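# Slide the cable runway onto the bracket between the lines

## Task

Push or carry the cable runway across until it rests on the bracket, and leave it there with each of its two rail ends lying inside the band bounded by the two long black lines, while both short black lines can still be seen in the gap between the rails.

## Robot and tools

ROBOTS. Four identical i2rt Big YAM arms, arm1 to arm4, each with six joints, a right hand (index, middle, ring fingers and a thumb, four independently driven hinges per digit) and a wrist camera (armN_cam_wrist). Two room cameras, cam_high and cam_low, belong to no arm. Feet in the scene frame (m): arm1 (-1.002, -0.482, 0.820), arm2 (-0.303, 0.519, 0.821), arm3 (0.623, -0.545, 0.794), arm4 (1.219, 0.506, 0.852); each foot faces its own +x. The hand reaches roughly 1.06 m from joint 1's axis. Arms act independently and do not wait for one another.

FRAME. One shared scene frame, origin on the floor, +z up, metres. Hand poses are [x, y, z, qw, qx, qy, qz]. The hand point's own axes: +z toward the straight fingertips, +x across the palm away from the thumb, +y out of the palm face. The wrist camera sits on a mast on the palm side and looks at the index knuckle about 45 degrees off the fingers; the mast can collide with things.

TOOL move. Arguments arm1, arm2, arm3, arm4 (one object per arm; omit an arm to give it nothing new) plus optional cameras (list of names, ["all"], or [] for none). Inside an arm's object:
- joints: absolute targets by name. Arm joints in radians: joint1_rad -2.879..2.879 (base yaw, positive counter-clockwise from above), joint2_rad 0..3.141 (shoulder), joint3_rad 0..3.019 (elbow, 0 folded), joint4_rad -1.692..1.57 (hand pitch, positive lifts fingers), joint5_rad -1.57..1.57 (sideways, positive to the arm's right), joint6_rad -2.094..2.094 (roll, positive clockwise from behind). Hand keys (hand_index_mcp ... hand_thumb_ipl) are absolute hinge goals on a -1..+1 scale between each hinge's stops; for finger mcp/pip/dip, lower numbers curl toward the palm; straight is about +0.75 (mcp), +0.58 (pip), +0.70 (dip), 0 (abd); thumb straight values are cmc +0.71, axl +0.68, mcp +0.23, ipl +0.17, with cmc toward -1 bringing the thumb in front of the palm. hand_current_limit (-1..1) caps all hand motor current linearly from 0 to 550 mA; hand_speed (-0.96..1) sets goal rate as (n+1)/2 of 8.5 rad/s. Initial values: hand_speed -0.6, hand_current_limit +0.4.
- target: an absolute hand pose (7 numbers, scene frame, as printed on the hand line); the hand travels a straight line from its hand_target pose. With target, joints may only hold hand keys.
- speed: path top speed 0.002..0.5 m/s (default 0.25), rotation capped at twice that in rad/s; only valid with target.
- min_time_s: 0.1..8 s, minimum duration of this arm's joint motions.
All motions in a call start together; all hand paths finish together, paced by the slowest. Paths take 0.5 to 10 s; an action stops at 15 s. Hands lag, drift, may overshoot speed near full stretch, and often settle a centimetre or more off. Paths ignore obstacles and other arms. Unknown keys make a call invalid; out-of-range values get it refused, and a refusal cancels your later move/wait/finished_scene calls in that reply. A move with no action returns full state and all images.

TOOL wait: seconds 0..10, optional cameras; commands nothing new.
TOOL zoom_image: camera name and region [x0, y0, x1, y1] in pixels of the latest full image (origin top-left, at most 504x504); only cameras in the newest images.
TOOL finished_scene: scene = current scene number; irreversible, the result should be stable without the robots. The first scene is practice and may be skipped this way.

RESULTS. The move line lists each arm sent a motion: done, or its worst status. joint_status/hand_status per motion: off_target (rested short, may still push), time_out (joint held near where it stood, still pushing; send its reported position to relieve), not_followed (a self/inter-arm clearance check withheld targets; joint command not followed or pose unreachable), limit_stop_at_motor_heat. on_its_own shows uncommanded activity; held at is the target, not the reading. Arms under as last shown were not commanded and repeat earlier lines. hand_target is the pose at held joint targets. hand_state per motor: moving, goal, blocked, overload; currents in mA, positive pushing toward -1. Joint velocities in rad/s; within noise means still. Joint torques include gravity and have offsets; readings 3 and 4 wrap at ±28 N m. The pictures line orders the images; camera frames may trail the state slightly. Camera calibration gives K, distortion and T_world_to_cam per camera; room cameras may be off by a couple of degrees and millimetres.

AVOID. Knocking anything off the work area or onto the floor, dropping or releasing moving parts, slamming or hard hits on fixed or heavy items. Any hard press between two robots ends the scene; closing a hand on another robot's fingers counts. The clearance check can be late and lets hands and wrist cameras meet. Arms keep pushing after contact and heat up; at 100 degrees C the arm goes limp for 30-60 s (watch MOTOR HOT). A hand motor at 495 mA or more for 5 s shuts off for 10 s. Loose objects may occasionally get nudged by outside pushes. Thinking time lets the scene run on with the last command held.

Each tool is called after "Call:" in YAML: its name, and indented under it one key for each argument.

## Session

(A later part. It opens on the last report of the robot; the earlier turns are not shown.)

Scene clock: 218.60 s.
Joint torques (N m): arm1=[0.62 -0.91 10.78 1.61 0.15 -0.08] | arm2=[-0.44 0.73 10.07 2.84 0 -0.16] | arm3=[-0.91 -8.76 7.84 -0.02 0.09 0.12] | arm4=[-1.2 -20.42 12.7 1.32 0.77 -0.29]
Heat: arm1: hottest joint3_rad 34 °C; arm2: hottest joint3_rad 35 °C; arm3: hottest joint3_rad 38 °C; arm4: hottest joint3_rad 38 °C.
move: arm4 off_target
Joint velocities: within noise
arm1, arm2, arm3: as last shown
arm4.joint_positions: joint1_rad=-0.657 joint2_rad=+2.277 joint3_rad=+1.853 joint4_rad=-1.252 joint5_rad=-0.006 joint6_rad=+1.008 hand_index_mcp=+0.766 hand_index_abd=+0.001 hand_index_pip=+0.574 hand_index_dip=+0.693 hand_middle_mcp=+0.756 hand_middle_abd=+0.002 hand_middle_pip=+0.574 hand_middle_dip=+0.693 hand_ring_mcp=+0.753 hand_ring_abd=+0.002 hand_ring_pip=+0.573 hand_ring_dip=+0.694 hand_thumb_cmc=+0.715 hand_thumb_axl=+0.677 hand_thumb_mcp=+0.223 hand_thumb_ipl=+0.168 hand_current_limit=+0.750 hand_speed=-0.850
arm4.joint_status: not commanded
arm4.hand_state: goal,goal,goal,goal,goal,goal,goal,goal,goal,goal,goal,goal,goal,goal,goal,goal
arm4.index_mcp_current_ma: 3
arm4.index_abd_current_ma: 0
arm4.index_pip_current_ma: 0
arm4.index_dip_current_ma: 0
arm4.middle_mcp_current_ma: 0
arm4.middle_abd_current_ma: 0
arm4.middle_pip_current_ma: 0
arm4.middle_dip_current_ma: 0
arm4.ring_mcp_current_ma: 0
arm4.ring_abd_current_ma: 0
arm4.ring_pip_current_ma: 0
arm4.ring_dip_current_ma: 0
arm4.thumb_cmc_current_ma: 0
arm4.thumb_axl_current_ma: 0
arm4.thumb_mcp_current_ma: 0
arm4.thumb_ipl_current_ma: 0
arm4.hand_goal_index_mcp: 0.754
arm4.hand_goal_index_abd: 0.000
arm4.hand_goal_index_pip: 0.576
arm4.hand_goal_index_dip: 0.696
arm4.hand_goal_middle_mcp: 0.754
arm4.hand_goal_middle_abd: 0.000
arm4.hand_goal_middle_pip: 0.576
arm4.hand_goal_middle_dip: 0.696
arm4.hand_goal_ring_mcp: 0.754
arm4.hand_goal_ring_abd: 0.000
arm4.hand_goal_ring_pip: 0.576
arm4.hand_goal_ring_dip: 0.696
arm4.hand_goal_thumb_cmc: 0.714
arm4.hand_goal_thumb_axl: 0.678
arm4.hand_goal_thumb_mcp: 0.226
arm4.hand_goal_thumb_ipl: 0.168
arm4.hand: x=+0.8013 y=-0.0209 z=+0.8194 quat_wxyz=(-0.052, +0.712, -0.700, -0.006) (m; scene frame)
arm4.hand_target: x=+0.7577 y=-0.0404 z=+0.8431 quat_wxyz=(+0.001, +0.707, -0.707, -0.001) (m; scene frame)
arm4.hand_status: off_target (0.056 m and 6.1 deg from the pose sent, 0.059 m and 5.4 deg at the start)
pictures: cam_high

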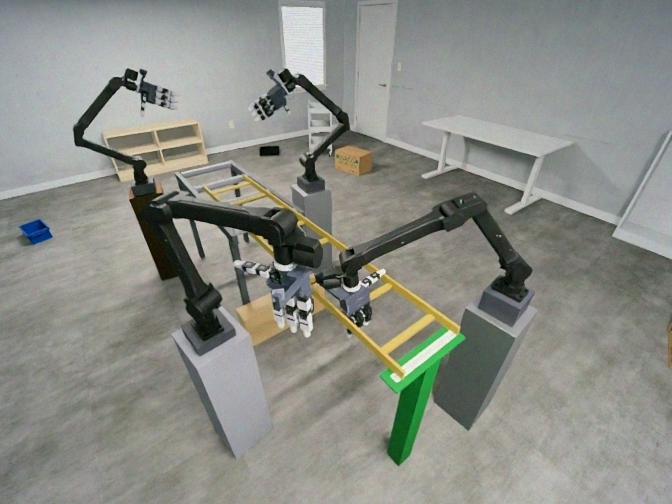

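Call:
move:
  arm4: {"target": [0.745, -0.045, 0.84, 0, 0.7071, -0.7071, 0], "speed": 0.04}
  cameras: ["cam_high"]

Call:
zoom_image:
  camera: "cam_high"
  region: [370, 300, 480, 400]

Call:
move:
  arm4: {"target": [0.737, -0.045, 0.84, 0, 0.7071, -0.7071, 0], "speed": 0.04}
  cameras: ["cam_high"]

Call:
zoom_image:
  camera: "cam_high"
  region: [370, 300, 480, 400]

Scene clock: 219.80 s.
Joint torques (N m): arm1=[0.62 -0.85 10.77 1.61 0.14 -0.08] | arm2=[-0.73 0.62 10.15 2.73 -0.01 -0.13] | arm3=[-0.85 -8.64 7.83 -0.02 0.09 0.12] | arm4=[-2.2 -20.84 13.04 1.76 1.09 -0.36]
Heat: arm1: hottest joint3_rad 34 °C; arm2: hottest joint3_rad 35 °C; arm3: hottest joint3_rad 38 °C; arm4: hottest joint3_rad 38 °C.
move: arm4 off_target
Joint velocities: within noise
arm1, arm2, arm3: as last shown
arm4.joint_positions: joint1_rad=-0.659 joint2_rad=+2.286 joint3_rad=+1.869 joint4_rad=-1.271 joint5_rad=-0.011 joint6_rad=+1.003 hand_index_mcp=+0.770 hand_index_abd=+0.001 hand_index_pip=+0.574 hand_index_dip=+0.693 hand_middle_mcp=+0.759 hand_middle_abd=+0.002 hand_middle_pip=+0.574 hand_middle_dip=+0.693 hand_ring_mcp=+0.753 hand_ring_abd=+0.002 hand_ring_pip=+0.573 hand_ring_dip=+0.694 hand_thumb_cmc=+0.715 hand_thumb_axl=+0.677 hand_thumb_mcp=+0.223 hand_thumb_ipl=+0.168 hand_current_limit=+0.750 hand_speed=-0.850
arm4.joint_status: not commanded
arm4.hand_state: goal,goal,goal,goal,goal,goal,goal,goal,goal,goal,goal,goal,goal,goal,goal,goal
arm4.index_mcp_current_ma: 5
arm4.index_abd_current_ma: 0
arm4.index_pip_current_ma: 0
arm4.index_dip_current_ma: 0
arm4.middle_mcp_current_ma: 1
arm4.middle_abd_current_ma: 0
arm4.middle_pip_current_ma: 0
arm4.middle_dip_current_ma: 0
arm4.ring_mcp_current_ma: 0
arm4.ring_abd_current_ma: 0
arm4.ring_pip_current_ma: 0
arm4.ring_dip_current_ma: 0
arm4.thumb_cmc_current_ma: 0
arm4.thumb_axl_current_ma: 0
arm4.thumb_mcp_current_ma: 0
arm4.thumb_ipl_current_ma: 0
arm4.hand_goal_index_mcp: 0.754
arm4.hand_goal_index_abd: 0.000
arm4.hand_goal_index_pip: 0.576
arm4.hand_goal_index_dip: 0.696
arm4.hand_goal_middle_mcp: 0.754
arm4.hand_goal_middle_abd: 0.000
arm4.hand_goal_middle_pip: 0.576
arm4.hand_goal_middle_dip: 0.696
arm4.hand_goal_ring_mcp: 0.754
arm4.hand_goal_ring_abd: 0.000
arm4.hand_goal_ring_pip: 0.576
arm4.hand_goal_ring_dip: 0.696
arm4.hand_goal_thumb_cmc: 0.714
arm4.hand_goal_thumb_axl: 0.678
arm4.hand_goal_thumb_mcp: 0.226
arm4.hand_goal_thumb_ipl: 0.168
arm4.hand: x=+0.8008 y=-0.0211 z=+0.8188 quat_wxyz=(-0.059, +0.713, -0.699, -0.005) (m; scene frame)
arm4.hand_target: x=+0.7485 y=-0.0392 z=+0.8440 quat_wxyz=(+0.001, +0.707, -0.707, -0.002) (m; scene frame)
arm4.hand_status: off_target (0.064 m and 6.9 deg from the pose sent, 0.065 m and 6.1 deg at the start)
pictures: cam_high

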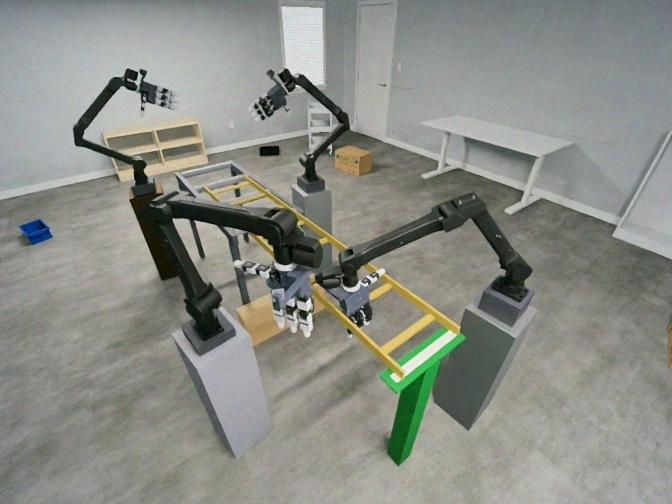

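Scaled by 4.582 from the camera's 672x504 image, which has a finer 960x720 frame.

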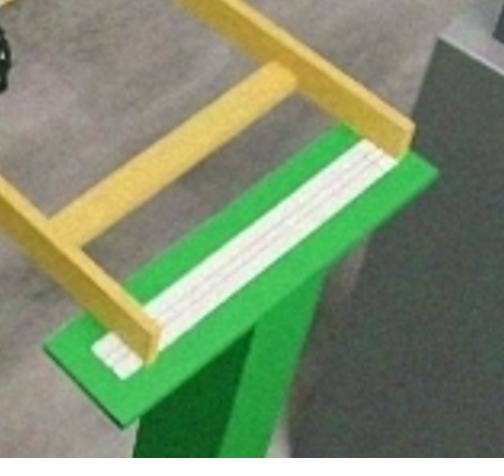

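Scene clock: 221.10 s.
Joint torques (N m): arm1=[0.62 -0.85 10.77 1.61 0.14 -0.08] | arm2=[-0.44 1.03 10.13 2.76 0 -0.18] | arm3=[-0.91 -8.7 7.84 -0.01 0.09 0.12] | arm4=[-1.38 -21.25 12.56 1.31 0.86 -0.36]
Heat: arm1: hottest joint3_rad 34 °C; arm2: hottest joint3_rad 35 °C; arm3: hottest joint3_rad 38 °C; arm4: hottest joint3_rad 38 °C.
move: arm4 off_target
Joint velocities: within noise
arm1.joint_positions: joint1_rad=+0.166 joint2_rad=+0.624 joint3_rad=+1.324 joint4_rad=-1.143 joint5_rad=+0.019 joint6_rad=+1.116 hand_index_mcp=+0.755 hand_index_abd=+0.001 hand_index_pip=+0.577 hand_index_dip=+0.696 hand_middle_mcp=+0.755 hand_middle_abd=+0.001 hand_middle_pip=+0.577 hand_middle_dip=+0.696 hand_ring_mcp=+0.755 hand_ring_abd=+0.000 hand_ring_pip=+0.577 hand_ring_dip=+0.696 hand_thumb_cmc=+0.715 hand_thumb_axl=+0.677 hand_thumb_mcp=+0.226 hand_thumb_ipl=+0.168 hand_current_limit=+0.400 hand_speed=-0.600
arm1.joint_status: not commanded
arm1.hand_state: goal,goal,goal,goal,goal,goal,goal,goal,goal,goal,goal,goal,goal,goal,goal,goal
arm1.index_mcp_current_ma: 1
arm1.index_abd_current_ma: 0
arm1.index_pip_current_ma: 1
arm1.index_dip_current_ma: 0
arm1.middle_mcp_current_ma: 1
arm1.middle_abd_current_ma: 0
arm1.middle_pip_current_ma: 1
arm1.middle_dip_current_ma: 0
arm1.ring_mcp_current_ma: 1
arm1.ring_abd_current_ma: 0
arm1.ring_pip_current_ma: 1
arm1.ring_dip_current_ma: 0
arm1.thumb_cmc_current_ma: 1
arm1.thumb_axl_current_ma: -1
arm1.thumb_mcp_current_ma: 0
arm1.thumb_ipl_current_ma: 0
arm1.hand_goal_index_mcp: 0.754
arm1.hand_goal_index_abd: 0.000
arm1.hand_goal_index_pip: 0.576
arm1.hand_goal_index_dip: 0.696
arm1.hand_goal_middle_mcp: 0.754
arm1.hand_goal_middle_abd: 0.000
arm1.hand_goal_middle_pip: 0.576
arm1.hand_goal_middle_dip: 0.696
arm1.hand_goal_ring_mcp: 0.754
arm1.hand_goal_ring_abd: 0.000
arm1.hand_goal_ring_pip: 0.576
arm1.hand_goal_ring_dip: 0.696
arm1.hand_goal_thumb_cmc: 0.714
arm1.hand_goal_thumb_axl: 0.678
arm1.hand_goal_thumb_mcp: 0.226
arm1.hand_goal_thumb_ipl: 0.168
arm1.hand: x=-0.9125 y=-0.2064 z=+1.3835 quat_wxyz=(-0.280, +0.450, +0.715, +0.456) (m; scene frame)
arm1.hand_target: x=-0.9124 y=-0.2099 z=+1.3967 quat_wxyz=(-0.286, +0.446, +0.709, +0.466) (m; scene frame)
arm1.hand_status: not commanded
arm2.joint_positions: joint1_rad=-0.055 joint2_rad=+0.612 joint3_rad=+1.317 joint4_rad=-1.234 joint5_rad=-0.014 joint6_rad=+1.159 hand_index_mcp=+0.754 hand_index_abd=+0.000 hand_index_pip=+0.577 hand_index_dip=+0.696 hand_middle_mcp=+0.754 hand_middle_abd=+0.001 hand_middle_pip=+0.577 hand_middle_dip=+0.696 hand_ring_mcp=+0.754 hand_ring_abd=+0.000 hand_ring_pip=+0.577 hand_ring_dip=+0.696 hand_thumb_cmc=+0.714 hand_thumb_axl=+0.677 hand_thumb_mcp=+0.226 hand_thumb_ipl=+0.168 hand_current_limit=+0.400 hand_speed=-0.600
arm2.joint_status: not commanded
arm2.hand_state: goal,goal,goal,goal,goal,goal,goal,goal,goal,goal,goal,goal,goal,goal,goal,goal
arm2.index_mcp_current_ma: 0
arm2.index_abd_current_ma: 1
arm2.index_pip_current_ma: 2
arm2.index_dip_current_ma: 0
arm2.middle_mcp_current_ma: 0
arm2.middle_abd_current_ma: 1
arm2.middle_pip_current_ma: 2
arm2.middle_dip_current_ma: 0
arm2.ring_mcp_current_ma: 0
arm2.ring_abd_current_ma: 1
arm2.ring_pip_current_ma: 2
arm2.ring_dip_current_ma: 0
arm2.thumb_cmc_current_ma: 1
arm2.thumb_axl_current_ma: -3
arm2.thumb_mcp_current_ma: -1
arm2.thumb_ipl_current_ma: -1
arm2.hand_goal_index_mcp: 0.754
arm2.hand_goal_index_abd: 0.000
arm2.hand_goal_index_pip: 0.576
arm2.hand_goal_index_dip: 0.696
arm2.hand_goal_middle_mcp: 0.754
arm2.hand_goal_middle_abd: 0.000
arm2.hand_goal_middle_pip: 0.576
arm2.hand_goal_middle_dip: 0.696
arm2.hand_goal_ring_mcp: 0.754
arm2.hand_goal_ring_abd: 0.000
arm2.hand_goal_ring_pip: 0.576
arm2.hand_goal_ring_dip: 0.696
arm2.hand_goal_thumb_cmc: 0.714
arm2.hand_goal_thumb_axl: 0.678
arm2.hand_goal_thumb_mcp: 0.226
arm2.hand_goal_thumb_ipl: 0.168
arm2.hand: x=-0.4305 y=+0.2754 z=+1.3591 quat_wxyz=(+0.437, +0.684, -0.532, +0.241) (m; scene frame)
arm2.hand_target: x=-0.4301 y=+0.2780 z=+1.3702 quat_wxyz=(+0.446, +0.679, -0.528, +0.246) (m; scene frame)
arm2.hand_status: not commanded
arm3.joint_positions: joint1_rad=-1.143 joint2_rad=+1.335 joint3_rad=+1.387 joint4_rad=-1.568 joint5_rad=+0.006 joint6_rad=+1.584 hand_index_mcp=+0.754 hand_index_abd=-0.003 hand_index_pip=+0.574 hand_index_dip=+0.694 hand_middle_mcp=+0.754 hand_middle_abd=+0.000 hand_middle_pip=+0.574 hand_middle_dip=+0.693 hand_ring_mcp=+0.754 hand_ring_abd=+0.000 hand_ring_pip=+0.573 hand_ring_dip=+0.694 hand_thumb_cmc=+0.713 hand_thumb_axl=+0.677 hand_thumb_mcp=+0.215 hand_thumb_ipl=+0.165 hand_current_limit=+0.400 hand_speed=-0.600
arm3.joint_status: not commanded
arm3.hand_state: goal,goal,goal,goal,goal,goal,goal,goal,goal,goal,goal,goal,goal,goal,goal,goal
arm3.index_mcp_current_ma: 0
arm3.index_abd_current_ma: -1
arm3.index_pip_current_ma: -1
arm3.index_dip_current_ma: -1
arm3.middle_mcp_current_ma: 0
arm3.middle_abd_current_ma: 0
arm3.middle_pip_current_ma: -1
arm3.middle_dip_current_ma: -1
arm3.ring_mcp_current_ma: 0
arm3.ring_abd_current_ma: 0
arm3.ring_pip_current_ma: -1
arm3.ring_dip_current_ma: -1
arm3.thumb_cmc_current_ma: 0
arm3.thumb_axl_current_ma: 0
arm3.thumb_mcp_current_ma: -11
arm3.thumb_ipl_current_ma: -2
arm3.hand_goal_index_mcp: 0.754
arm3.hand_goal_index_abd: 0.000
arm3.hand_goal_index_pip: 0.576
arm3.hand_goal_index_dip: 0.696
arm3.hand_goal_middle_mcp: 0.754
arm3.hand_goal_middle_abd: 0.000
arm3.hand_goal_middle_pip: 0.576
arm3.hand_goal_middle_dip: 0.696
arm3.hand_goal_ring_mcp: 0.754
arm3.hand_goal_ring_abd: 0.000
arm3.hand_goal_ring_pip: 0.576
arm3.hand_goal_ring_dip: 0.696
arm3.hand_goal_thumb_cmc: 0.714
arm3.hand_goal_thumb_axl: 0.678
arm3.hand_goal_thumb_mcp: 0.226
arm3.hand_goal_thumb_ipl: 0.168
arm3.hand: x=+0.9864 y=-0.4255 z=+1.0779 quat_wxyz=(+0.001, +0.965, +0.260, +0.024) (m; scene frame)
arm3.hand_target: x=+0.9830 y=-0.4299 z=+1.0770 quat_wxyz=(+0.002, +0.968, +0.251, +0.020) (m; scene frame)
arm3.hand_status: not commanded
arm4.joint_positions: joint1_rad=-0.675 joint2_rad=+2.307 joint3_rad=+1.909 joint4_rad=-1.276 joint5_rad=-0.006 joint6_rad=+0.993 hand_index_mcp=+0.771 hand_index_abd=+0.001 hand_index_pip=+0.574 hand_index_dip=+0.693 hand_middle_mcp=+0.760 hand_middle_abd=+0.002 hand_middle_pip=+0.574 hand_middle_dip=+0.693 hand_ring_mcp=+0.755 hand_ring_abd=+0.002 hand_ring_pip=+0.573 hand_ring_dip=+0.694 hand_thumb_cmc=+0.715 hand_thumb_axl=+0.677 hand_thumb_mcp=+0.223 hand_thumb_ipl=+0.168 hand_current_limit=+0.750 hand_speed=-0.850
arm4.joint_status: not commanded
arm4.hand_state: goal,goal,goal,goal,goal,goal,goal,goal,goal,goal,goal,goal,goal,goal,goal,goal
arm4.index_mcp_current_ma: 5
arm4.index_abd_current_ma: 0
arm4.index_pip_current_ma: 0
arm4.index_dip_current_ma: 0
arm4.middle_mcp_current_ma: 1
arm4.middle_abd_current_ma: 0
arm4.middle_pip_current_ma: 0
arm4.middle_dip_current_ma: 0
arm4.ring_mcp_current_ma: 0
arm4.ring_abd_current_ma: 0
arm4.ring_pip_current_ma: 0
arm4.ring_dip_current_ma: 0
arm4.thumb_cmc_current_ma: 0
arm4.thumb_axl_current_ma: 0
arm4.thumb_mcp_current_ma: 0
arm4.thumb_ipl_current_ma: 0
arm4.hand_goal_index_mcp: 0.754
arm4.hand_goal_index_abd: 0.000
arm4.hand_goal_index_pip: 0.576
arm4.hand_goal_index_dip: 0.696
arm4.hand_goal_middle_mcp: 0.754
arm4.hand_goal_middle_abd: 0.000
arm4.hand_goal_middle_pip: 0.576
arm4.hand_goal_middle_dip: 0.696
arm4.hand_goal_ring_mcp: 0.754
arm4.hand_goal_ring_abd: 0.000
arm4.hand_goal_ring_pip: 0.576
arm4.hand_goal_ring_dip: 0.696
arm4.hand_goal_thumb_cmc: 0.714
arm4.hand_goal_thumb_axl: 0.678
arm4.hand_goal_thumb_mcp: 0.226
arm4.hand_goal_thumb_ipl: 0.168
arm4.hand: x=+0.7854 y=-0.0242 z=+0.8191 quat_wxyz=(-0.052, +0.711, -0.702, -0.005) (m; scene frame)
arm4.hand_target: x=+0.7397 y=-0.0402 z=+0.8429 quat_wxyz=(+0.001, +0.707, -0.707, -0.002) (m; scene frame)
arm4.hand_status: off_target (0.057 m and 6.0 deg from the pose sent, 0.071 m and 6.9 deg at the start)
pictures: cam_high

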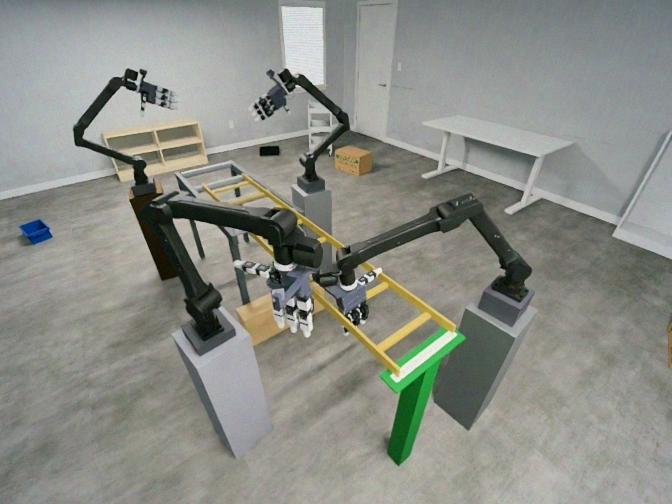

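Scaled by 4.582 from the camera's 672x504 image, which has a finer 960x720 frame.

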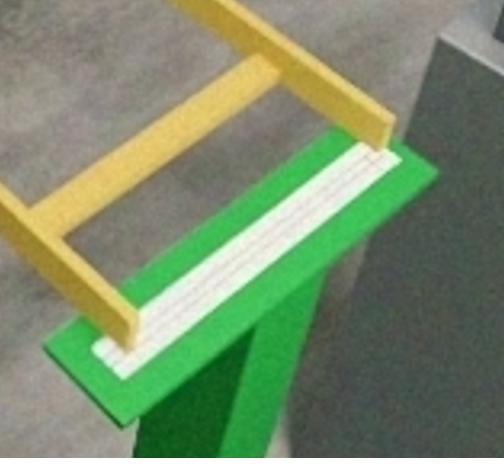

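Call:
move:
  arm4: {"target": [0.755, -0.062, 0.835, 0, 0.7071, -0.7071, 0], "speed": 0.04}
  cameras: ["cam_high"]

Call:
zoom_image:
  camera: "cam_high"
  region: [370, 300, 480, 400]

Call:
move:
  arm4: {"target": [0.755, -0.07, 0.835, 0, 0.7071, -0.7071, 0], "speed": 0.04}
  cameras: ["cam_high"]

Call:
zoom_image:
  camera: "cam_high"
  region: [370, 300, 480, 400]

Scene clock: 222.60 s.
Joint torques (N m): arm1=[0.62 -0.91 10.78 1.61 0.14 -0.08] | arm2=[-0.73 0.79 10.1 2.86 0 -0.16] | arm3=[-0.91 -8.76 7.86 -0.02 0.09 0.13] | arm4=[1.38 -20.37 13 1.96 0.75 -0.1]
Heat: arm1: hottest joint3_rad 34 °C; arm2: hottest joint3_rad 35 °C; arm3: hottest joint3_rad 38 °C; arm4: hottest joint3_rad 38 °C.
move: arm4 off_target
Joint velocities: within noise
arm1, arm2, arm3: as last shown
arm4.joint_positions: joint1_rad=-0.675 joint2_rad=+2.315 joint3_rad=+1.922 joint4_rad=-1.292 joint5_rad=-0.008 joint6_rad=+0.996 hand_index_mcp=+0.770 hand_index_abd=+0.001 hand_index_pip=+0.574 hand_index_dip=+0.693 hand_middle_mcp=+0.760 hand_middle_abd=+0.002 hand_middle_pip=+0.574 hand_middle_dip=+0.693 hand_ring_mcp=+0.755 hand_ring_abd=+0.002 hand_ring_pip=+0.573 hand_ring_dip=+0.694 hand_thumb_cmc=+0.715 hand_thumb_axl=+0.677 hand_thumb_mcp=+0.223 hand_thumb_ipl=+0.168 hand_current_limit=+0.750 hand_speed=-0.850
arm4.joint_status: not commanded
arm4.hand_state: goal,goal,goal,goal,goal,goal,goal,goal,goal,goal,goal,goal,goal,goal,goal,goal
arm4.index_mcp_current_ma: 5
arm4.index_abd_current_ma: 0
arm4.index_pip_current_ma: 0
arm4.index_dip_current_ma: 0
arm4.middle_mcp_current_ma: 1
arm4.middle_abd_current_ma: 0
arm4.middle_pip_current_ma: 0
arm4.middle_dip_current_ma: 0
arm4.ring_mcp_current_ma: 0
arm4.ring_abd_current_ma: 0
arm4.ring_pip_current_ma: 0
arm4.ring_dip_current_ma: 0
arm4.thumb_cmc_current_ma: 0
arm4.thumb_axl_current_ma: 0
arm4.thumb_mcp_current_ma: 0
arm4.thumb_ipl_current_ma: 0
arm4.hand_goal_index_mcp: 0.754
arm4.hand_goal_index_abd: 0.000
arm4.hand_goal_index_pip: 0.576
arm4.hand_goal_index_dip: 0.696
arm4.hand_goal_middle_mcp: 0.754
arm4.hand_goal_middle_abd: 0.000
arm4.hand_goal_middle_pip: 0.576
arm4.hand_goal_middle_dip: 0.696
arm4.hand_goal_ring_mcp: 0.754
arm4.hand_goal_ring_abd: 0.000
arm4.hand_goal_ring_pip: 0.576
arm4.hand_goal_ring_dip: 0.696
arm4.hand_goal_thumb_cmc: 0.714
arm4.hand_goal_thumb_axl: 0.678
arm4.hand_goal_thumb_mcp: 0.226
arm4.hand_goal_thumb_ipl: 0.168
arm4.hand: x=+0.7856 y=-0.0242 z=+0.8188 quat_wxyz=(-0.057, +0.710, -0.702, -0.006) (m; scene frame)
arm4.hand_target: x=+0.7579 y=-0.0580 z=+0.8381 quat_wxyz=(+0.001, +0.707, -0.707, +0.000) (m; scene frame)
arm4.hand_status: off_target (0.051 m and 6.6 deg from the pose sent, 0.051 m and 6.0 deg at the start)
pictures: cam_high

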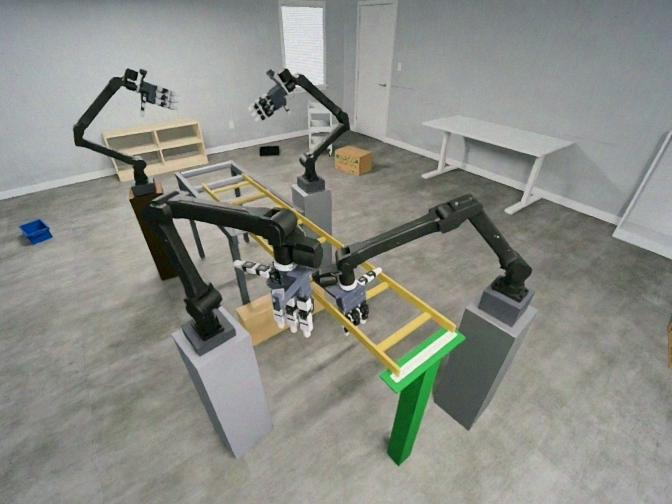

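Scaled by 4.582 from the camera's 672x504 image, which has a finer 960x720 frame.

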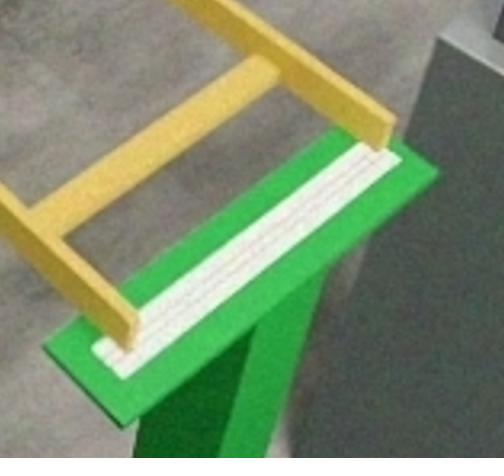

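Scene clock: 223.77 s.
Joint torques (N m): arm1=[0.62 -0.91 10.78 1.61 0.14 -0.08] | arm2=[-0.73 0.62 10.13 2.74 0 -0.14] | arm3=[-0.91 -8.7 7.84 -0.02 0.08 0.12] | arm4=[1.9 -20.72 12.82 1.83 0.33 -0.08]
Heat: arm1: hottest joint3_rad 34 °C; arm2: hottest joint3_rad 35 °C; arm3: hottest joint3_rad 38 °C; arm4: hottest joint3_rad 38 °C.
move: arm4 off_target
Joint velocities: within noise
arm1, arm2, arm3: as last shown
arm4.joint_positions: joint1_rad=-0.675 joint2_rad=+2.338 joint3_rad=+1.967 joint4_rad=-1.308 joint5_rad=+0.002 joint6_rad=+1.002 hand_index_mcp=+0.766 hand_index_abd=+0.001 hand_index_pip=+0.574 hand_index_dip=+0.693 hand_middle_mcp=+0.760 hand_middle_abd=+0.002 hand_middle_pip=+0.574 hand_middle_dip=+0.693 hand_ring_mcp=+0.760 hand_ring_abd=+0.002 hand_ring_pip=+0.573 hand_ring_dip=+0.694 hand_thumb_cmc=+0.715 hand_thumb_axl=+0.677 hand_thumb_mcp=+0.223 hand_thumb_ipl=+0.168 hand_current_limit=+0.750 hand_speed=-0.850
arm4.joint_status: not commanded
arm4.hand_state: goal,goal,goal,goal,goal,goal,goal,goal,goal,goal,goal,goal,goal,goal,goal,goal
arm4.index_mcp_current_ma: 3
arm4.index_abd_current_ma: 0
arm4.index_pip_current_ma: 0
arm4.index_dip_current_ma: 0
arm4.middle_mcp_current_ma: 1
arm4.middle_abd_current_ma: 0
arm4.middle_pip_current_ma: 0
arm4.middle_dip_current_ma: 0
arm4.ring_mcp_current_ma: 1
arm4.ring_abd_current_ma: 0
arm4.ring_pip_current_ma: 0
arm4.ring_dip_current_ma: 0
arm4.thumb_cmc_current_ma: 0
arm4.thumb_axl_current_ma: 0
arm4.thumb_mcp_current_ma: 0
arm4.thumb_ipl_current_ma: 0
arm4.hand_goal_index_mcp: 0.754
arm4.hand_goal_index_abd: 0.000
arm4.hand_goal_index_pip: 0.576
arm4.hand_goal_index_dip: 0.696
arm4.hand_goal_middle_mcp: 0.754
arm4.hand_goal_middle_abd: 0.000
arm4.hand_goal_middle_pip: 0.576
arm4.hand_goal_middle_dip: 0.696
arm4.hand_goal_ring_mcp: 0.754
arm4.hand_goal_ring_abd: 0.000
arm4.hand_goal_ring_pip: 0.576
arm4.hand_goal_ring_dip: 0.696
arm4.hand_goal_thumb_cmc: 0.714
arm4.hand_goal_thumb_axl: 0.678
arm4.hand_goal_thumb_mcp: 0.226
arm4.hand_goal_thumb_ipl: 0.168
arm4.hand: x=+0.7790 y=-0.0312 z=+0.8199 quat_wxyz=(-0.053, +0.708, -0.704, -0.010) (m; scene frame)
arm4.hand_target: x=+0.7577 y=-0.0665 z=+0.8377 quat_wxyz=(+0.001, +0.707, -0.707, +0.000) (m; scene frame)
arm4.hand_status: off_target (0.048 m and 6.2 deg from the pose sent, 0.057 m and 6.6 deg at the start)
pictures: cam_high

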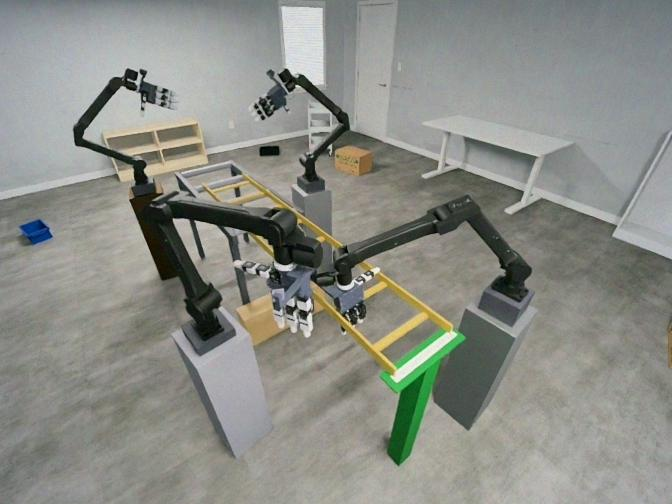

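Scaled by 4.582 from the camera's 672x504 image, which has a finer 960x720 frame.

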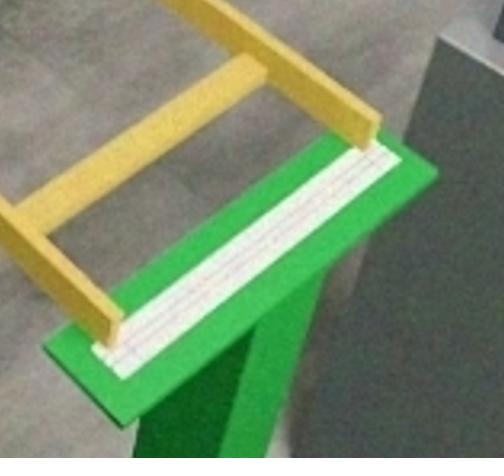

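Call:
move:
  arm4: {"target": [0.83, 0.01, 0.84, 0, 0.7071, -0.7071, 0], "speed": 0.1}

Call:
move:
  arm4: {"target": [0.88, 0.05, 1.05, 0, 0.7071, -0.7071, 0], "speed": 0.2}

Call:
move:
  arm4: {"target": [1.34, 0.275, 1.17, 0.326, 0.844, -0.093, 0.415], "speed": 0.4}
  cameras: ["arm4_cam_wrist", "cam_high"]

Call:
zoom_image:
  camera: "arm4_cam_wrist"
  region: [570, 90, 650, 150]

Call:
zoom_image:
  camera: "arm4_cam_wrist"
  region: [480, 240, 560, 300]

Call:
zoom_image:
  camera: "cam_high"
  region: [370, 300, 480, 400]

Scene clock: 225.87 s.
Joint torques (N m): arm1=[0.62 -0.85 10.78 1.61 0.14 -0.08] | arm2=[-0.44 0.85 10.07 2.7 0.06 -0.15] | arm3=[-0.97 -8.76 7.83 0.01 0.09 0.12] | arm4=[2.08 -22.77 6 0.68 0.24 -0.07]
Heat: arm1: hottest joint3_rad 34 °C; arm2: hottest joint3_rad 35 °C; arm3: hottest joint3_rad 38 °C; arm4: hottest joint3_rad 38 °C.
move: arm4 off_target
Joint velocities: within noise
arm1, arm2, arm3: as last shown
arm4.joint_positions: joint1_rad=-0.653 joint2_rad=+2.123 joint3_rad=+1.575 joint4_rad=-1.062 joint5_rad=+0.003 joint6_rad=+1.034 hand_index_mcp=+0.754 hand_index_abd=+0.001 hand_index_pip=+0.574 hand_index_dip=+0.693 hand_middle_mcp=+0.754 hand_middle_abd=+0.002 hand_middle_pip=+0.574 hand_middle_dip=+0.693 hand_ring_mcp=+0.754 hand_ring_abd=+0.002 hand_ring_pip=+0.573 hand_ring_dip=+0.694 hand_thumb_cmc=+0.715 hand_thumb_axl=+0.677 hand_thumb_mcp=+0.223 hand_thumb_ipl=+0.168 hand_current_limit=+0.750 hand_speed=-0.850
arm4.joint_status: not commanded
arm4.hand_state: goal,goal,goal,goal,goal,goal,goal,goal,goal,goal,goal,goal,goal,goal,goal,goal
arm4.index_mcp_current_ma: 0
arm4.index_abd_current_ma: 0
arm4.index_pip_current_ma: 0
arm4.index_dip_current_ma: 0
arm4.middle_mcp_current_ma: 0
arm4.middle_abd_current_ma: 0
arm4.middle_pip_current_ma: 0
arm4.middle_dip_current_ma: 0
arm4.ring_mcp_current_ma: 0
arm4.ring_abd_current_ma: 0
arm4.ring_pip_current_ma: 0
arm4.ring_dip_current_ma: 0
arm4.thumb_cmc_current_ma: 0
arm4.thumb_axl_current_ma: 0
arm4.thumb_mcp_current_ma: 0
arm4.thumb_ipl_current_ma: 0
arm4.hand_goal_index_mcp: 0.754
arm4.hand_goal_index_abd: 0.000
arm4.hand_goal_index_pip: 0.576
arm4.hand_goal_index_dip: 0.696
arm4.hand_goal_middle_mcp: 0.754
arm4.hand_goal_middle_abd: 0.000
arm4.hand_goal_middle_pip: 0.576
arm4.hand_goal_middle_dip: 0.696
arm4.hand_goal_ring_mcp: 0.754
arm4.hand_goal_ring_abd: 0.000
arm4.hand_goal_ring_pip: 0.576
arm4.hand_goal_ring_dip: 0.696
arm4.hand_goal_thumb_cmc: 0.714
arm4.hand_goal_thumb_axl: 0.678
arm4.hand_goal_thumb_mcp: 0.226
arm4.hand_goal_thumb_ipl: 0.168
arm4.hand: x=+0.8267 y=+0.0201 z=+0.8218 quat_wxyz=(-0.019, +0.705, -0.709, -0.004) (m; scene frame)
arm4.hand_target: x=+0.8300 y=+0.0102 z=+0.8398 quat_wxyz=(+0.000, +0.707, -0.707, +0.000) (m; scene frame)
arm4.hand_status: off_target (0.021 m and 2.2 deg from the pose sent, 0.069 m and 6.2 deg at the start)
pictures: none

Scene clock: 227.77 s.
Joint torques (N m): arm1=[0.62 -0.85 10.78 1.61 0.14 -0.08] | arm2=[-0.97 0.73 10.03 2.74 0 -0.17] | arm3=[-0.91 -8.7 7.83 -0.01 0.09 0.12] | arm4=[3.02 -17.61 10.58 -0.14 0.22 -0.07]
Heat: arm1: hottest joint3_rad 34 °C; arm2: hottest joint3_rad 35 °C; arm3: hottest joint3_rad 38 °C; arm4: hottest joint3_rad 38 °C.
move: arm4 off_target
Joint velocities: within noise
arm1, arm2, arm3: as last shown
arm4.joint_positions: joint1_rad=-0.609 joint2_rad=+1.776 joint3_rad=+1.599 joint4_rad=-1.449 joint5_rad=+0.003 joint6_rad=+1.079 hand_index_mcp=+0.754 hand_index_abd=+0.001 hand_index_pip=+0.574 hand_index_dip=+0.693 hand_middle_mcp=+0.754 hand_middle_abd=+0.002 hand_middle_pip=+0.574 hand_middle_dip=+0.693 hand_ring_mcp=+0.754 hand_ring_abd=+0.002 hand_ring_pip=+0.573 hand_ring_dip=+0.694 hand_thumb_cmc=+0.715 hand_thumb_axl=+0.677 hand_thumb_mcp=+0.223 hand_thumb_ipl=+0.168 hand_current_limit=+0.750 hand_speed=-0.850
arm4.joint_status: not commanded
arm4.hand_state: goal,goal,goal,goal,goal,goal,goal,goal,goal,goal,goal,goal,goal,goal,goal,goal
arm4.index_mcp_current_ma: 0
arm4.index_abd_current_ma: 0
arm4.index_pip_current_ma: 0
arm4.index_dip_current_ma: 0
arm4.middle_mcp_current_ma: 0
arm4.middle_abd_current_ma: 0
arm4.middle_pip_current_ma: 0
arm4.middle_dip_current_ma: 0
arm4.ring_mcp_current_ma: 0
arm4.ring_abd_current_ma: 0
arm4.ring_pip_current_ma: 0
arm4.ring_dip_current_ma: 0
arm4.thumb_cmc_current_ma: 0
arm4.thumb_axl_current_ma: 0
arm4.thumb_mcp_current_ma: 0
arm4.thumb_ipl_current_ma: 0
arm4.hand_goal_index_mcp: 0.754
arm4.hand_goal_index_abd: 0.000
arm4.hand_goal_index_pip: 0.576
arm4.hand_goal_index_dip: 0.696
arm4.hand_goal_middle_mcp: 0.754
arm4.hand_goal_middle_abd: 0.000
arm4.hand_goal_middle_pip: 0.576
arm4.hand_goal_middle_dip: 0.696
arm4.hand_goal_ring_mcp: 0.754
arm4.hand_goal_ring_abd: 0.000
arm4.hand_goal_ring_pip: 0.576
arm4.hand_goal_ring_dip: 0.696
arm4.hand_goal_thumb_cmc: 0.714
arm4.hand_goal_thumb_axl: 0.678
arm4.hand_goal_thumb_mcp: 0.226
arm4.hand_goal_thumb_ipl: 0.168
arm4.hand: x=+0.8803 y=+0.0666 z=+1.0240 quat_wxyz=(-0.026, +0.705, -0.709, -0.007) (m; scene frame)
arm4.hand_target: x=+0.8805 y=+0.0511 z=+1.0501 quat_wxyz=(+0.000, +0.707, -0.707, +0.000) (m; scene frame)
arm4.hand_status: off_target (0.031 m and 3.1 deg from the pose sent, 0.236 m and 2.2 deg at the start)
pictures: none

Scene clock: 231.27 s.
Joint torques (N m): arm1=[0.62 -0.85 10.78 1.61 0.15 -0.07] | arm2=[-0.62 0.85 10.11 2.69 0 -0.13] | arm3=[-0.97 -8.76 7.84 -0.01 0.09 0.12] | arm4=[2.37 4.48 8.34 2.85 0.27 -0.11]
Heat: arm1: hottest joint3_rad 34 °C; arm2: hottest joint3_rad 35 °C; arm3: hottest joint3_rad 38 °C; arm4: hottest joint3_rad 38 °C.
move: arm4 done
Joint velocities: within noise
arm1, arm2, arm3: as last shown
arm4.joint_positions: joint1_rad=+0.724 joint2_rad=+0.167 joint3_rad=+0.554 joint4_rad=-0.860 joint5_rad=+0.047 joint6_rad=+1.030 hand_index_mcp=+0.756 hand_index_abd=+0.001 hand_index_pip=+0.574 hand_index_dip=+0.693 hand_middle_mcp=+0.756 hand_middle_abd=+0.002 hand_middle_pip=+0.574 hand_middle_dip=+0.693 hand_ring_mcp=+0.756 hand_ring_abd=+0.002 hand_ring_pip=+0.574 hand_ring_dip=+0.694 hand_thumb_cmc=+0.716 hand_thumb_axl=+0.677 hand_thumb_mcp=+0.223 hand_thumb_ipl=+0.168 hand_current_limit=+0.750 hand_speed=-0.850
arm4.joint_status: not commanded
arm4.hand_state: goal,goal,goal,goal,goal,goal,goal,goal,goal,goal,goal,goal,goal,goal,goal,goal
arm4.index_mcp_current_ma: 0
arm4.index_abd_current_ma: 0
arm4.index_pip_current_ma: 0
arm4.index_dip_current_ma: 0
arm4.middle_mcp_current_ma: 0
arm4.middle_abd_current_ma: 0
arm4.middle_pip_current_ma: 0
arm4.middle_dip_current_ma: 0
arm4.ring_mcp_current_ma: 0
arm4.ring_abd_current_ma: 0
arm4.ring_pip_current_ma: 0
arm4.ring_dip_current_ma: 0
arm4.thumb_cmc_current_ma: 0
arm4.thumb_axl_current_ma: 0
arm4.thumb_mcp_current_ma: 0
arm4.thumb_ipl_current_ma: 0
arm4.hand_goal_index_mcp: 0.754
arm4.hand_goal_index_abd: 0.000
arm4.hand_goal_index_pip: 0.576
arm4.hand_goal_index_dip: 0.696
arm4.hand_goal_middle_mcp: 0.754
arm4.hand_goal_middle_abd: 0.000
arm4.hand_goal_middle_pip: 0.576
arm4.hand_goal_middle_dip: 0.696
arm4.hand_goal_ring_mcp: 0.754
arm4.hand_goal_ring_abd: 0.000
arm4.hand_goal_ring_pip: 0.576
arm4.hand_goal_ring_dip: 0.696
arm4.hand_goal_thumb_cmc: 0.714
arm4.hand_goal_thumb_axl: 0.678
arm4.hand_goal_thumb_mcp: 0.226
arm4.hand_goal_thumb_ipl: 0.168
arm4.hand: x=+1.3341 y=+0.2762 z=+1.1682 quat_wxyz=(+0.328, +0.846, -0.095, +0.409) (m; scene frame)
arm4.hand_target: x=+1.3399 y=+0.2752 z=+1.1699 quat_wxyz=(+0.326, +0.844, -0.093, +0.415) (m; scene frame)
arm4.hand_status: done (0.006 m and 0.8 deg from the pose sent, 0.525 m and 99.0 deg at the start)
pictures: arm4_cam_wrist, cam_high
camera_calibration:
arm4_cam_wrist: T_world_to_cam=[[-0.775108, -0.58052, -0.249406, 1.51856], [-0.532426, 0.812659, -0.236873, 0.713784], [0.340191, -0.0508118, -0.938982, 0.783839], [0, 0, 0, 1]] pos_world=[1.29043, 0.341318, 1.28382]

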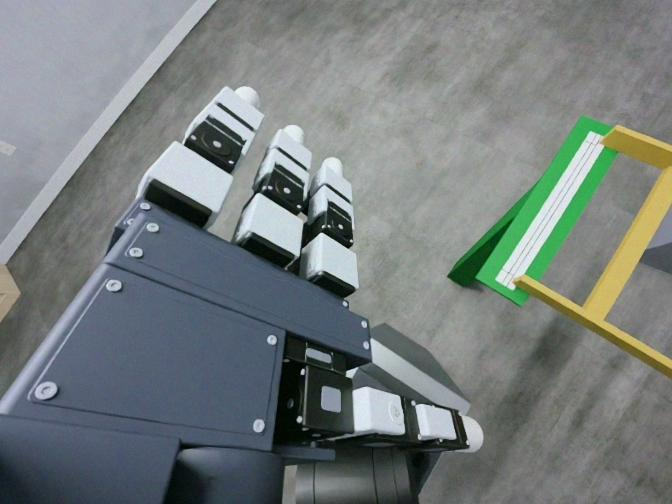

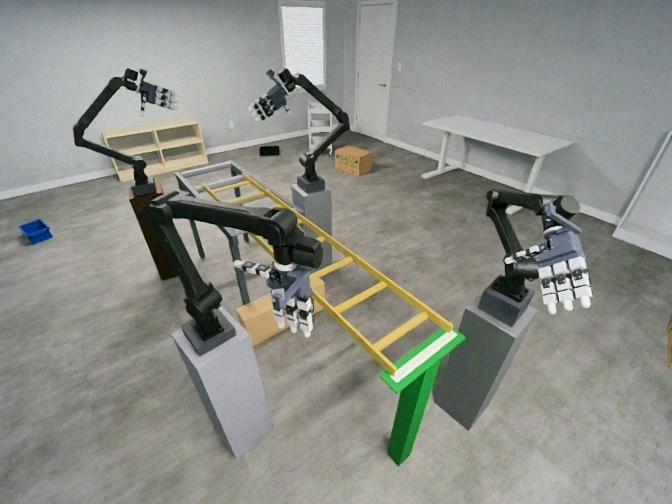

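Scaled by 6.300 from the camera's 672x504 image, which has a finer 960x720 frame.

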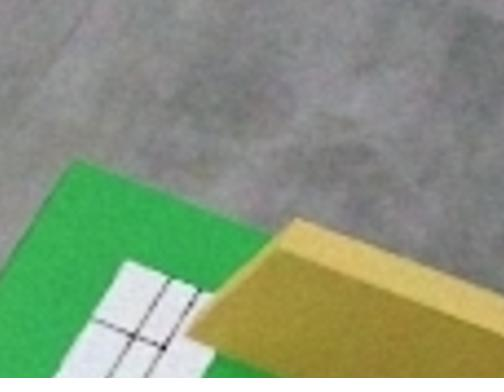

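Scaled by 6.300 from the camera's 672x504 image, which has a finer 960x720 frame.

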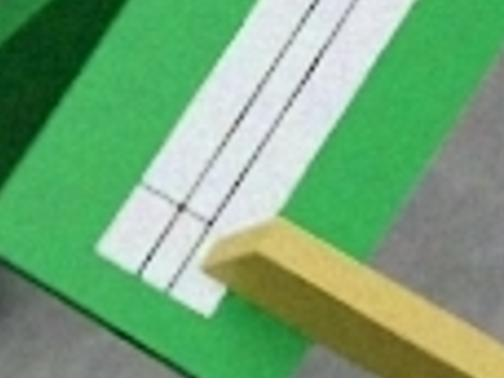

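Scaled by 4.582 from the camera's 672x504 image, which has a finer 960x720 frame.

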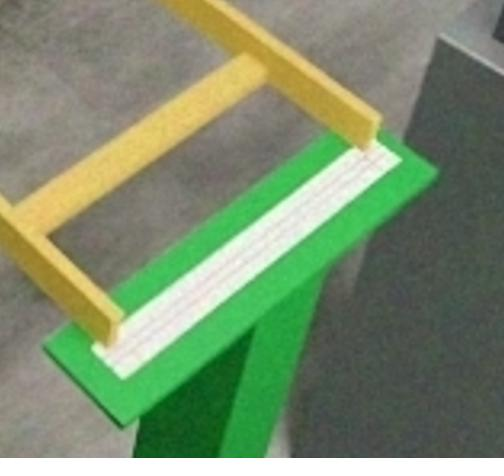

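Call:
move:
  arm4: {"joints": {"joint1_rad": -0.15, "joint2_rad": 1.5, "joint3_rad": 1.5, "joint4_rad": -1.5, "joint5_rad": 0.0, "joint6_rad": -1.604}, "min_time_s": 3.5}
  cameras: ["cam_high", "arm4_cam_wrist"]

Scene clock: 237.00 s.
Joint torques (N m): arm1=[0.62 -0.85 10.77 1.61 0.15 -0.08] | arm2=[-0.5 1.14 10.1 2.74 -0.01 -0.16] | arm3=[-0.85 -8.76 7.84 -0.01 0.09 0.12] | arm4=[0.79 -12.16 11.18 -0.03 -0.16 -0.2]
Heat: arm1: hottest joint3_rad 34 °C; arm2: hottest joint3_rad 35 °C; arm3: hottest joint3_rad 38 °C; arm4: hottest joint3_rad 38 °C.
move: arm4 done
Joint velocities: within noise
arm1, arm2, arm3: as last shown
arm4.joint_positions: joint1_rad=-0.140 joint2_rad=+1.495 joint3_rad=+1.443 joint4_rad=-1.492 joint5_rad=+0.002 joint6_rad=-1.595 hand_index_mcp=+0.755 hand_index_abd=+0.001 hand_index_pip=+0.575 hand_index_dip=+0.693 hand_middle_mcp=+0.755 hand_middle_abd=+0.002 hand_middle_pip=+0.575 hand_middle_dip=+0.693 hand_ring_mcp=+0.755 hand_ring_abd=+0.002 hand_ring_pip=+0.575 hand_ring_dip=+0.694 hand_thumb_cmc=+0.716 hand_thumb_axl=+0.677 hand_thumb_mcp=+0.223 hand_thumb_ipl=+0.168 hand_current_limit=+0.750 hand_speed=-0.850
arm4.joint_status: all done
arm4.hand_state: goal,goal,goal,goal,goal,goal,goal,goal,goal,goal,goal,goal,goal,goal,goal,goal
arm4.index_mcp_current_ma: 0
arm4.index_abd_current_ma: 0
arm4.index_pip_current_ma: 0
arm4.index_dip_current_ma: 0
arm4.middle_mcp_current_ma: 0
arm4.middle_abd_current_ma: 0
arm4.middle_pip_current_ma: 0
arm4.middle_dip_current_ma: 0
arm4.ring_mcp_current_ma: 0
arm4.ring_abd_current_ma: 0
arm4.ring_pip_current_ma: 0
arm4.ring_dip_current_ma: 0
arm4.thumb_cmc_current_ma: 0
arm4.thumb_axl_current_ma: 0
arm4.thumb_mcp_current_ma: 0
arm4.thumb_ipl_current_ma: 0
arm4.hand_goal_index_mcp: 0.754
arm4.hand_goal_index_abd: 0.000
arm4.hand_goal_index_pip: 0.576
arm4.hand_goal_index_dip: 0.696
arm4.hand_goal_middle_mcp: 0.754
arm4.hand_goal_middle_abd: 0.000
arm4.hand_goal_middle_pip: 0.576
arm4.hand_goal_middle_dip: 0.696
arm4.hand_goal_ring_mcp: 0.754
arm4.hand_goal_ring_abd: 0.000
arm4.hand_goal_ring_pip: 0.576
arm4.hand_goal_ring_dip: 0.696
arm4.hand_goal_thumb_cmc: 0.714
arm4.hand_goal_thumb_axl: 0.678
arm4.hand_goal_thumb_mcp: 0.226
arm4.hand_goal_thumb_ipl: 0.168
arm4.hand: x=+1.2887 y=+0.0351 z=+1.1000 quat_wxyz=(+0.011, +0.709, +0.705, -0.010) (m; scene frame)
arm4.hand_target: x=+1.2841 y=+0.0218 z=+1.1212 quat_wxyz=(+0.027, +0.709, +0.704, -0.025) (m; scene frame)
arm4.hand_status: not commanded
pictures: arm4_cam_wrist, cam_high
camera_calibration:
arm4_cam_wrist: T_world_to_cam=[[0.655019, -0.754921, 0.032315, -0.820267], [-0.511036, -0.411095, 0.754879, -0.206172], [-0.55659, -0.510974, -0.655067, 1.58249], [0, 0, 0, 1]] pos_world=[1.31273, 0.104618, 1.21878]

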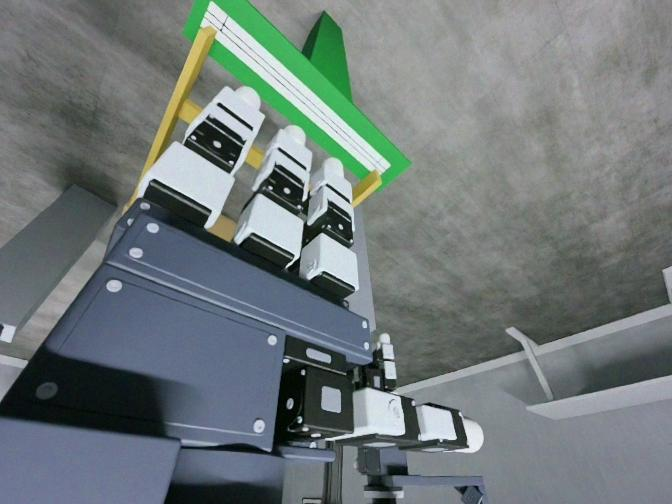

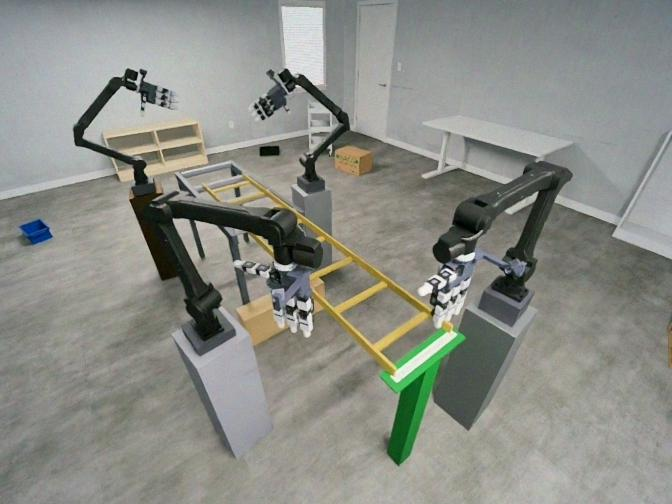

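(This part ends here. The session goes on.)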